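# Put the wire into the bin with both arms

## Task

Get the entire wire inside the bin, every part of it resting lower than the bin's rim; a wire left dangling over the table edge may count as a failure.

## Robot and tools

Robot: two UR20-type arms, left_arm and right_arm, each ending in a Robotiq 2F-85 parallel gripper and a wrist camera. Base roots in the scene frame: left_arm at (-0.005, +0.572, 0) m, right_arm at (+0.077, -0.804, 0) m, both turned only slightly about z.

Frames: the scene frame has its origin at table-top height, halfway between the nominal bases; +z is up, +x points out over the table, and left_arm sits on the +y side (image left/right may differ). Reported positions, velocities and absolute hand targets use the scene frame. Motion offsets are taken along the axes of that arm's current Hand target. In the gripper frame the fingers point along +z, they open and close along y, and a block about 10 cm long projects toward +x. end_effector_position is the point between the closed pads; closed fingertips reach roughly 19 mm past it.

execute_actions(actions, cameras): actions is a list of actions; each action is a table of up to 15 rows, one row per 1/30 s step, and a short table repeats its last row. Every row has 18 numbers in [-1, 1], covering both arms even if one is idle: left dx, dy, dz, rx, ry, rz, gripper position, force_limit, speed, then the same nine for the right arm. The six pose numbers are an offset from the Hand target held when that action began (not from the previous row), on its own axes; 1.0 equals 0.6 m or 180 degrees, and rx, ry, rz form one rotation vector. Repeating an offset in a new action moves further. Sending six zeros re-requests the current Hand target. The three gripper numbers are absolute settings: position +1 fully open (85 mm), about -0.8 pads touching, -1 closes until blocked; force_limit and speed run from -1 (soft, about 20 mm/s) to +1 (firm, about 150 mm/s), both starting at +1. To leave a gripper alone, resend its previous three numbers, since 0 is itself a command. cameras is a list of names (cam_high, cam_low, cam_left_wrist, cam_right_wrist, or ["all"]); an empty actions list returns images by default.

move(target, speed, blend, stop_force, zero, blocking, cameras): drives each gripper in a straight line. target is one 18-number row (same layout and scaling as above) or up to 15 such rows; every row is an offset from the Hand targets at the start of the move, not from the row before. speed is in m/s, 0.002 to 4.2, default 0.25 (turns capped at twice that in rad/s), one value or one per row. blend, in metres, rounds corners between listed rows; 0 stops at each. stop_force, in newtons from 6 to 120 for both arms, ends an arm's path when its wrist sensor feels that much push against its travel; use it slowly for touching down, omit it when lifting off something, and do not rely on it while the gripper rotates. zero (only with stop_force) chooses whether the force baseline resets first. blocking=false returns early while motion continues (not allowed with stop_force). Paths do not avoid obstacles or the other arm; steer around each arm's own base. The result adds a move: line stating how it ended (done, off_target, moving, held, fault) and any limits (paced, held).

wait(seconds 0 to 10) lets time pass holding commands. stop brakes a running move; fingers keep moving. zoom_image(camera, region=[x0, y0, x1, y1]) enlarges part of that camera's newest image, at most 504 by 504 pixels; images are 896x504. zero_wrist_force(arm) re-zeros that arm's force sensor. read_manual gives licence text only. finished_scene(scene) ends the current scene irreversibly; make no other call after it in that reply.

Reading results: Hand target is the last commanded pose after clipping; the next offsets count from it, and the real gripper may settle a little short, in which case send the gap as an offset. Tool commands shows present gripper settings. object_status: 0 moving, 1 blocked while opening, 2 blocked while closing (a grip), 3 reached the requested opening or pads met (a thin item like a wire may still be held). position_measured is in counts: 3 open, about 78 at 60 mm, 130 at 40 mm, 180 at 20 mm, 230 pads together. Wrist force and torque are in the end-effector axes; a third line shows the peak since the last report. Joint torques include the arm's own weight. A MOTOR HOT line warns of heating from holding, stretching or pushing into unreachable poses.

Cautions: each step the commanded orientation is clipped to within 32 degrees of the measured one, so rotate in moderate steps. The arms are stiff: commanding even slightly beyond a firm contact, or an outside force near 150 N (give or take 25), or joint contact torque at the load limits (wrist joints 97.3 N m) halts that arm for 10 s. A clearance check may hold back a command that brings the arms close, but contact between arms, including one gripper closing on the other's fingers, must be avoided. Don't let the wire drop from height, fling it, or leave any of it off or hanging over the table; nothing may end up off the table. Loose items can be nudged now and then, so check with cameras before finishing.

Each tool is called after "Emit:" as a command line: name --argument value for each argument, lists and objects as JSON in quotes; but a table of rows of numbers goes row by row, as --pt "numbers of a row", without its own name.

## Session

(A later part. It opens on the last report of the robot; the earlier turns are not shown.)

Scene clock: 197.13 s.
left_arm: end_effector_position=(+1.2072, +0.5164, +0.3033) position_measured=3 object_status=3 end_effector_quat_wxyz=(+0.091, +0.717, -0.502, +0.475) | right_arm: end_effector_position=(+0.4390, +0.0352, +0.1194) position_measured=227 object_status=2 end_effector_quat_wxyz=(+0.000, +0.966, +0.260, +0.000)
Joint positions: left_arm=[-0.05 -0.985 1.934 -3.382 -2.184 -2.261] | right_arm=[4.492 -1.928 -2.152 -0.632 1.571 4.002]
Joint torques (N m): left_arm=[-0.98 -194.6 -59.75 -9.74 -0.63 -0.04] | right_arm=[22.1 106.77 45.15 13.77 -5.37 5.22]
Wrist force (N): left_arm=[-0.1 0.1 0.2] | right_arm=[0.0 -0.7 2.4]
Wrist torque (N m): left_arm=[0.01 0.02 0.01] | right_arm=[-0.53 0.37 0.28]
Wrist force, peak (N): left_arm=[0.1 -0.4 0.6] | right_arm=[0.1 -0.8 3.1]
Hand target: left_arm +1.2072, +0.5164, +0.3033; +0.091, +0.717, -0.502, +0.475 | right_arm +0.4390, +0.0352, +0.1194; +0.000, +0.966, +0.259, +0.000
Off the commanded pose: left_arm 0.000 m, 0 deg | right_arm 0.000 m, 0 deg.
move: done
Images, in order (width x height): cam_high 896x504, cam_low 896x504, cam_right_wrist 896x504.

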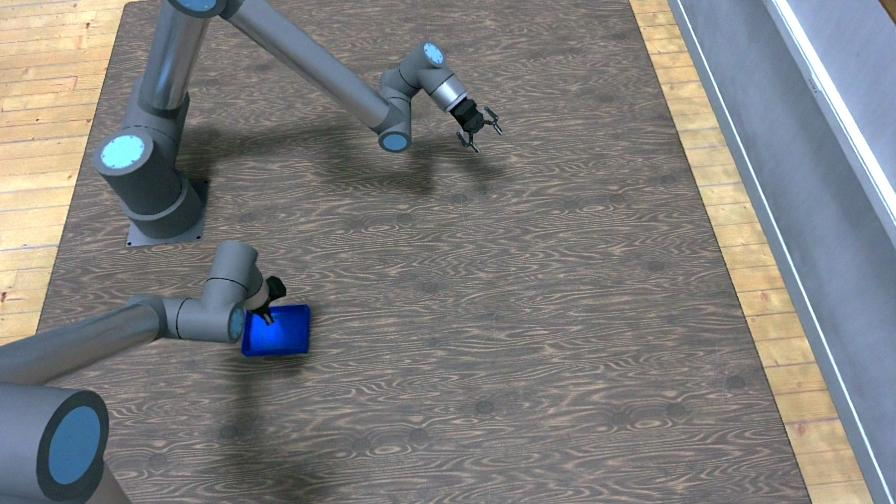

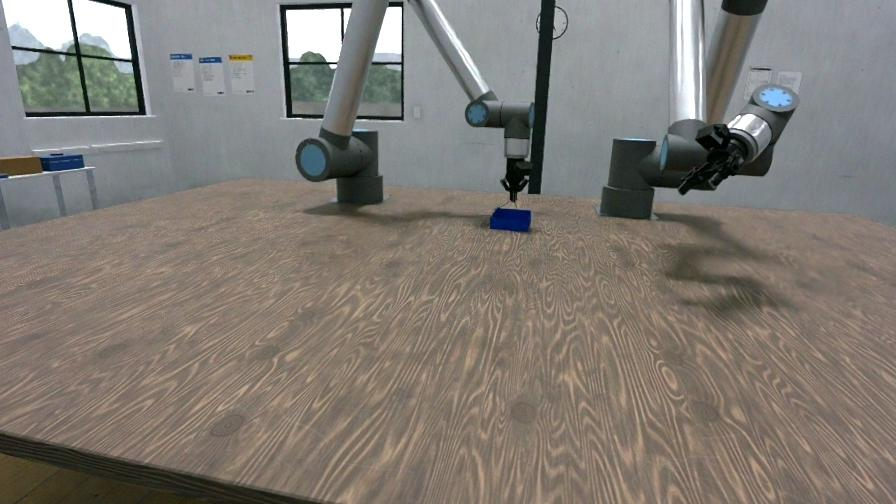

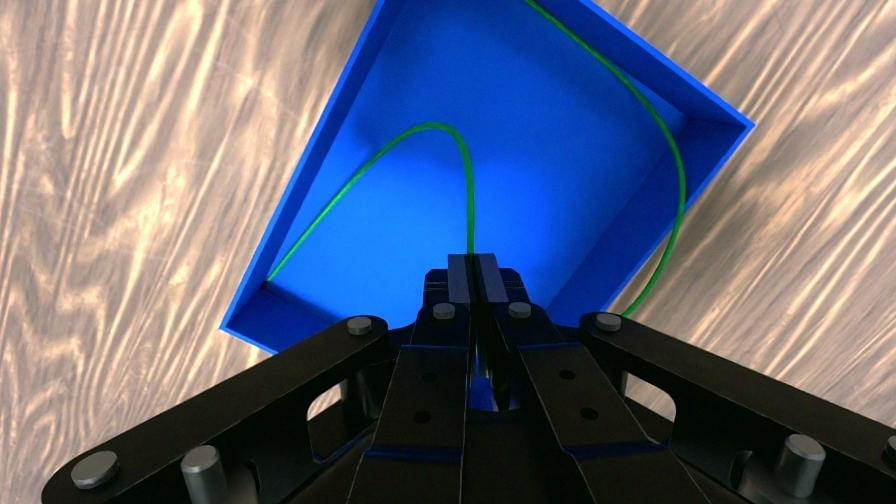

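Emit:
move --target '[0,0,0,0,0,0,1,1,1,0,0,0.15,0,0,0.5556,-1,-0.7,-1]' --speed 0.4 --cameras '["cam_high","cam_low","cam_right_wrist"]'

Emit:
zoom_image --camera "cam_low" --region '[440, 120, 600, 260]'

Emit:
zoom_image --camera "cam_high" --region '[160, 240, 360, 400]'

Scene clock: 205.07 s.
left_arm: end_effector_position=(+1.2072, +0.5164, +0.3033) position_measured=3 object_status=3 end_effector_quat_wxyz=(+0.091, +0.717, -0.502, +0.475) | right_arm: end_effector_position=(+0.4390, +0.0352, +0.0294) position_measured=227 object_status=2 end_effector_quat_wxyz=(+0.000, +0.820, -0.573, +0.000)
Joint positions: left_arm=[-0.05 -0.985 1.934 -3.382 -2.184 -2.261] | right_arm=[4.492 -2.035 -2.182 -0.495 1.571 5.748]
Joint torques (N m): left_arm=[-2.45 -193.38 -59.85 -9.76 -0.35 -0.16] | right_arm=[24.71 115.21 36.95 14.01 -4.48 7.06]
Wrist force (N): left_arm=[0.0 -0.2 0.3] | right_arm=[0.3 -1.1 2.6]
Wrist torque (N m): left_arm=[-0.04 0.00 0.01] | right_arm=[-0.61 0.34 0.28]
Wrist force, peak (N): left_arm=[0.3 -0.3 0.7] | right_arm=[0.2 -1.4 3.0]
Hand target: left_arm +1.2072, +0.5164, +0.3033; +0.091, +0.717, -0.502, +0.475 | right_arm +0.4390, +0.0352, +0.0294; +0.000, +0.819, -0.573, +0.000
Off the commanded pose: left_arm 0.000 m, 0 deg | right_arm 0.000 m, 0 deg.
move: done
Images, in order (width x height): cam_high 896x504, cam_low 896x504, cam_right_wrist 896x504.

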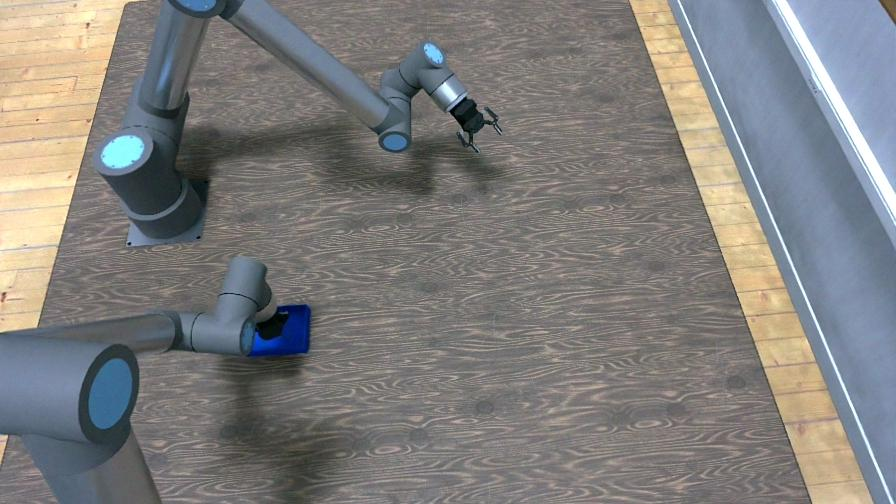

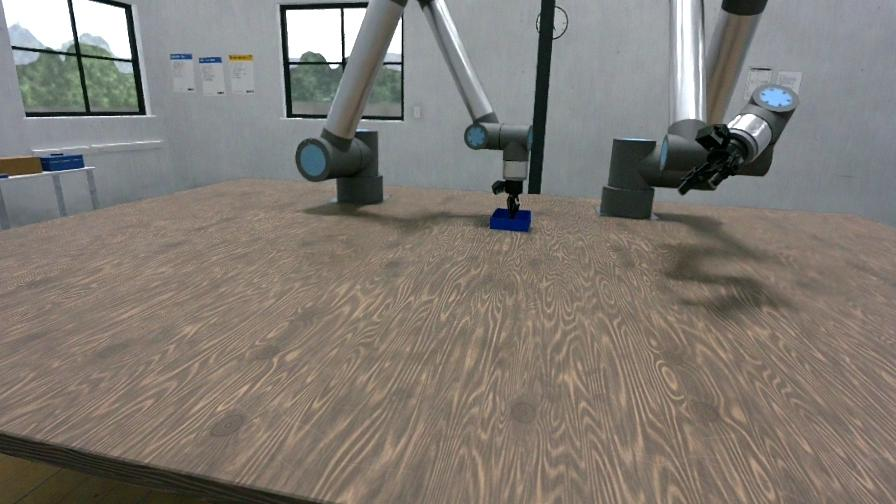

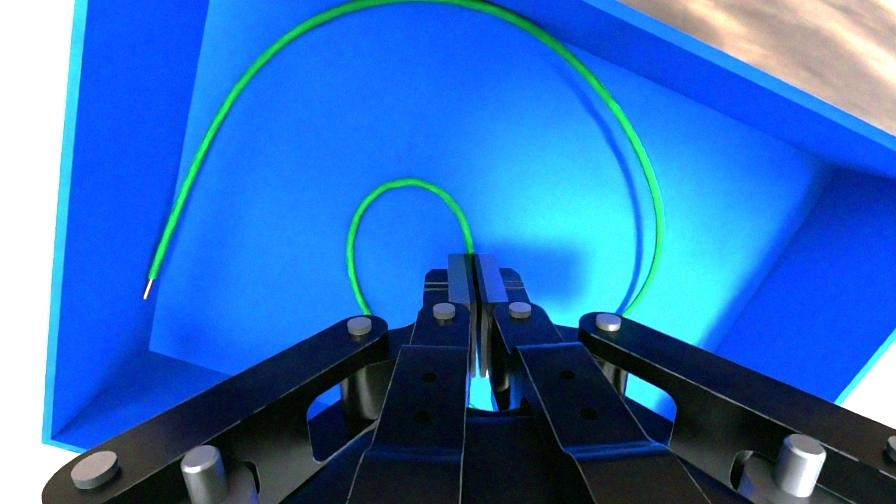

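Scaled by 3.150 from the camera's 896x504 image, which has a finer 1280x720 frame.

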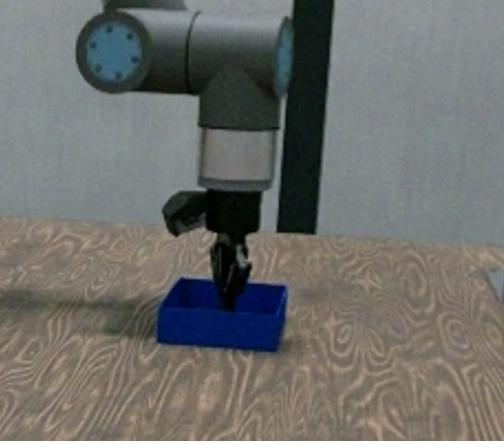

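Scaled by 2.520 from the camera's 896x504 image, which has a finer 1280x720 frame.

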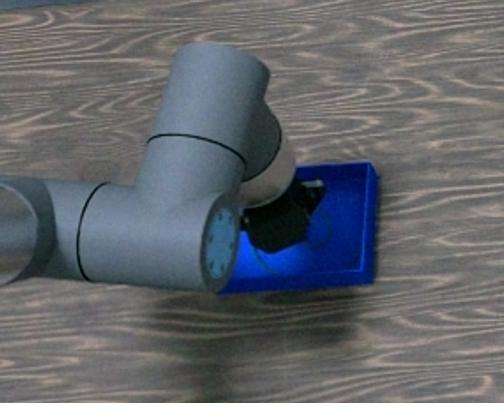

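Emit:
move --target '[0,0,0,0,0,0,1,1,1,0,0,0.0075,0,0,0,-1,-0.7,-1]' --speed 0.05

Emit:
move --target '[0,0,0,0,0,0,1,1,1,0,0,0,0,0,0,-0.55,-0.7,-1]' --cameras '["cam_right_wrist"]'

Emit:
move --target '[0,0,0,0,0,0,1,1,1,0,0,-0.3333,0,0,0,-0.55,-0.7,-1]' --speed 0.2 --cameras '["cam_low","cam_right_wrist"]'

Emit:
zoom_image --camera "cam_low" --region '[470, 180, 550, 250]'

Scene clock: 210.70 s.
left_arm: end_effector_position=(+1.2072, +0.5164, +0.3033) position_measured=3 object_status=3 end_effector_quat_wxyz=(+0.091, +0.717, -0.502, +0.475) | right_arm: end_effector_position=(+0.4390, +0.0352, +0.0251) position_measured=227 object_status=2 end_effector_quat_wxyz=(+0.000, +0.819, -0.573, +0.000)
Joint positions: left_arm=[-0.05 -0.985 1.934 -3.382 -2.184 -2.261] | right_arm=[4.492 -2.04 -2.183 -0.489 1.571 5.748]
Joint torques (N m): left_arm=[-3.24 -196.38 -58.84 -9.48 -0.56 -0.05] | right_arm=[18.44 126.92 34.7 12.03 -5.24 6.7]
Wrist force (N): left_arm=[0.3 -0.3 0.4] | right_arm=[0.1 -1.2 2.4]
Wrist torque (N m): left_arm=[-0.06 -0.06 0.01] | right_arm=[-0.63 0.37 0.28]
Wrist force, peak (N): left_arm=[0.3 0.0 0.6] | right_arm=[0.4 -1.1 2.9]
Hand target: left_arm +1.2072, +0.5164, +0.3033; +0.091, +0.717, -0.502, +0.475 | right_arm +0.4390, +0.0352, +0.0249; +0.000, +0.819, -0.573, +0.000
Off the commanded pose: left_arm 0.000 m, 0 deg | right_arm 0.000 m, 0 deg.
move: done

Scene clock: 211.53 s.
left_arm: end_effector_position=(+1.2072, +0.5164, +0.3033) position_measured=3 object_status=3 end_effector_quat_wxyz=(+0.091, +0.717, -0.502, +0.475) | right_arm: end_effector_position=(+0.4390, +0.0352, +0.0249) position_measured=199 object_status=0 end_effector_quat_wxyz=(+0.000, +0.819, -0.573, +0.000)
Joint positions: left_arm=[-0.05 -0.985 1.934 -3.382 -2.184 -2.261] | right_arm=[4.492 -2.041 -2.183 -0.488 1.571 5.748]
Joint torques (N m): left_arm=[-4.04 -194.53 -58.57 -9.85 -0.34 -0.04] | right_arm=[23.24 122.65 33.88 13.18 -5.24 6.85]
Wrist force (N): left_arm=[0.2 0.0 0.5] | right_arm=[0.1 -1.4 2.8]
Wrist torque (N m): left_arm=[0.01 -0.02 0.00] | right_arm=[-0.65 0.37 0.28]
Wrist force, peak (N): left_arm=[0.6 0.0 0.3] | right_arm=[0.4 -1.4 3.1]
Hand target: left_arm +1.2072, +0.5164, +0.3033; +0.091, +0.717, -0.502, +0.475 | right_arm +0.4390, +0.0352, +0.0249; +0.000, +0.819, -0.573, +0.000
Off the commanded pose: left_arm 0.000 m, 0 deg | right_arm 0.000 m, 0 deg.
move: done
Images, in order (width x height): cam_right_wrist 896x504.

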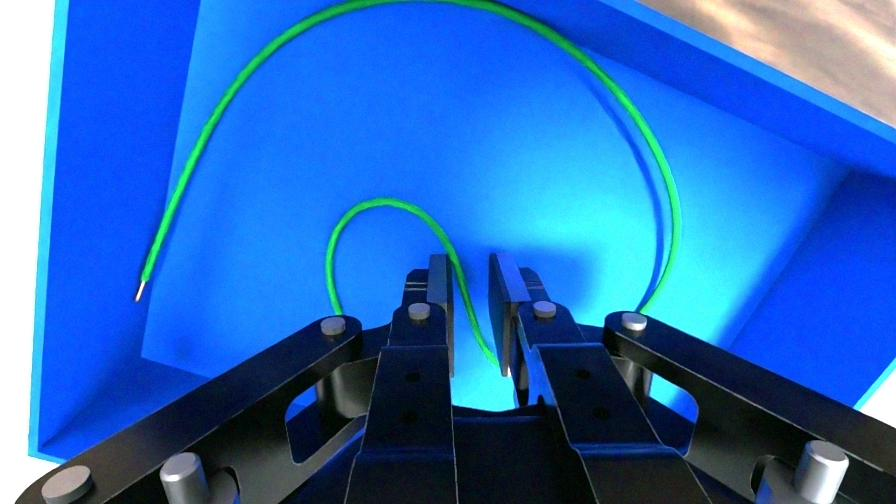

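Scene clock: 213.20 s.
left_arm: end_effector_position=(+1.2072, +0.5164, +0.3033) position_measured=3 object_status=3 end_effector_quat_wxyz=(+0.091, +0.717, -0.502, +0.475) | right_arm: end_effector_position=(+0.4391, +0.0351, +0.2246) position_measured=199 object_status=3 end_effector_quat_wxyz=(+0.000, +0.819, -0.573, +0.000) end_effector_velocity=(+0.000, +0.000, +0.002) end_effector_angular_velocity=(-0.002, -0.001, -0.001)
Joint positions: left_arm=[-0.05 -0.985 1.934 -3.382 -2.184 -2.261] | right_arm=[4.492 -1.82 -2.098 -0.794 1.571 5.748]
Joint velocities: left_arm=[within noise] | right_arm=[0.001 0.002 0.002 -0.005 -0.002 0.001]
Joint torques (N m): left_arm=[-0.88 -196.55 -59.61 -9.8 -1.09 -0.08] | right_arm=[14.83 138.85 92.37 4.53 -1.41 4.81]
Wrist force (N): left_arm=[0.0 0.1 0.1] | right_arm=[-0.2 -0.8 2.2]
Wrist torque (N m): left_arm=[0.01 0.00 0.01] | right_arm=[-0.53 0.42 0.32]
Wrist force, peak (N): left_arm=[0.3 0.0 0.5] | right_arm=[0.0 -1.6 4.9]
Hand target: left_arm +1.2072, +0.5164, +0.3033; +0.091, +0.717, -0.502, +0.475 | right_arm +0.4390, +0.0352, +0.2249; +0.000, +0.819, -0.573, +0.000
Off the commanded pose: left_arm 0.000 m, 0 deg | right_arm 0.000 m, 0 deg.
move: done
Images, in order (width x height): cam_low 896x504, cam_right_wrist 896x504.

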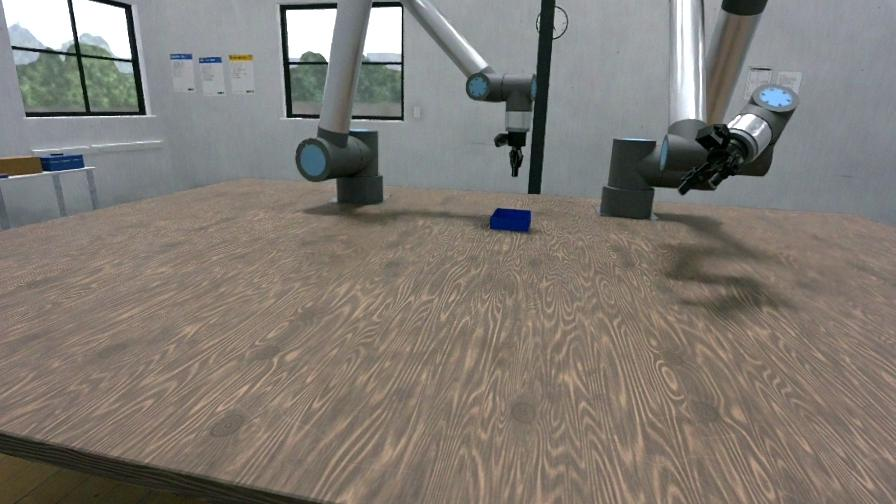

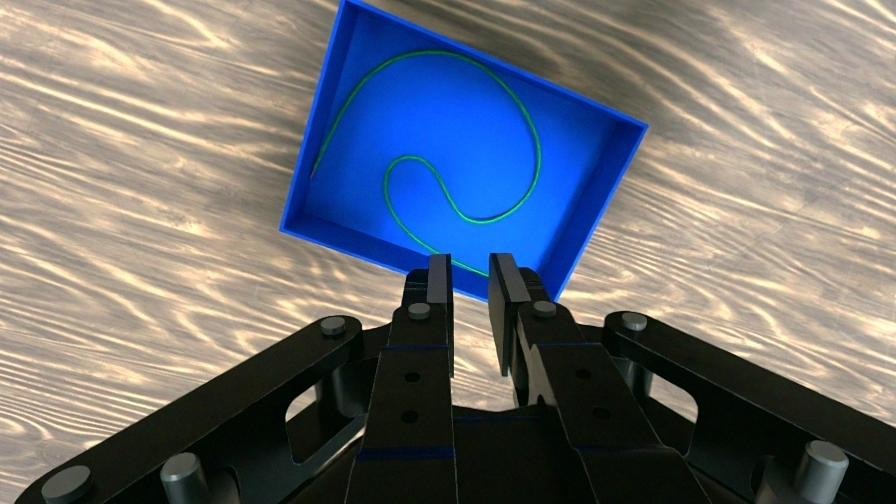

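Scaled by 6.300 from the camera's 896x504 image, which has a finer 1280x720 frame.

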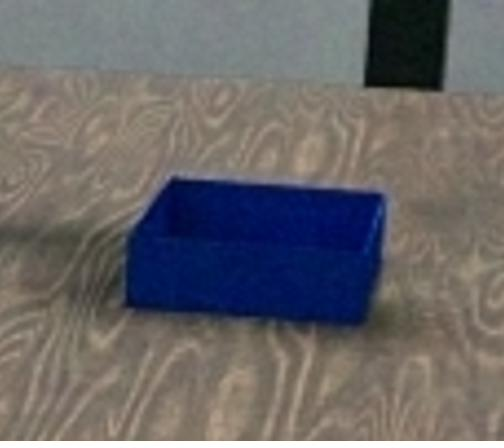

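Emit:
move --pt "0 0 0 0 0 0 1 1 1 0.0761 -0.5238 0 0 0 -0.889 -0.4 -0.7 -1" --pt "0 0 0 0 0 0 1 1 1 0.0761 -0.5238 0.325 0 0 -0.889 -0.4 -0.7 -1" --speed 0.5 --blend '[0.05,0]'

Emit:
move --target '[0,0,0,0,0,0,1,1,1,0,0,0.03,0,0,0,-0.4,-0.7,-1]' --speed 0.004 --stop_force 8

Scene clock: 262.93 s.
left_arm: end_effector_position=(+1.2072, +0.5164, +0.3033) position_measured=3 object_status=3 end_effector_quat_wxyz=(+0.091, +0.717, -0.502, +0.475) | right_arm: end_effector_position=(+0.7498, +0.1000, +0.0302) position_measured=179 object_status=3 end_effector_quat_wxyz=(+0.000, +0.707, +0.708, +0.000)
Joint positions: left_arm=[-0.05 -0.985 1.934 -3.382 -2.184 -2.261] | right_arm=[4.217 -2.188 -1.858 -0.667 1.571 2.68]
Joint torques (N m): left_arm=[-0.99 -194.09 -59.01 -9.73 -0.71 0.34] | right_arm=[-15.06 161.96 89.25 12.98 5.53 -5.82]
Wrist force (N): left_arm=[-0.1 -0.2 0.6] | right_arm=[0.2 -0.7 2.5]
Wrist torque (N m): left_arm=[-0.04 0.03 0.01] | right_arm=[-0.52 0.35 0.58]
Wrist force, peak (N): left_arm=[0.5 0.0 0.6] | right_arm=[0.5 -1.3 6.3]
Hand target: left_arm +1.2072, +0.5164, +0.3033; +0.091, +0.717, -0.502, +0.475 | right_arm +0.7499, +0.1001, +0.0299; +0.000, +0.707, +0.708, +0.000
Off the commanded pose: left_arm 0.000 m, 0 deg | right_arm 0.000 m, 0 deg.
move: done

Scene clock: 266.30 s.
left_arm: end_effector_position=(+1.2072, +0.5164, +0.3033) position_measured=3 object_status=3 end_effector_quat_wxyz=(+0.091, +0.717, -0.502, +0.475) | right_arm: end_effector_position=(+0.7499, +0.1001, +0.0192) position_measured=179 object_status=3 end_effector_quat_wxyz=(+0.000, +0.707, +0.708, +0.000)
Joint positions: left_arm=[-0.05 -0.985 1.934 -3.382 -2.184 -2.261] | right_arm=[4.217 -2.198 -1.86 -0.654 1.571 2.68]
Joint torques (N m): left_arm=[0.27 -191.29 -57.63 -10.02 -0.4 0.39] | right_arm=[-6.1 172.59 52.95 3.07 4.25 -5.91]
Wrist force (N): left_arm=[-0.1 0.0 0.4] | right_arm=[-7.4 -5.1 -27.4]
Wrist torque (N m): left_arm=[-0.01 0.01 0.01] | right_arm=[-0.64 0.20 0.61]
Wrist force, peak (N): left_arm=[0.1 0.2 0.6] | right_arm=[-7.7 -4.8 -28.6]
Hand target: left_arm +1.2072, +0.5164, +0.3033; +0.091, +0.717, -0.502, +0.475 | right_arm +0.7499, +0.1001, +0.0193; +0.000, +0.707, +0.708, +0.000 (not the last commanded pose)
Off the commanded pose: left_arm 0.000 m, 0 deg | right_arm 0.007 m, 0 deg.
move: contact (right_arm)

Emit:
finished_scene --scene 1

The scene is finished: the task was done.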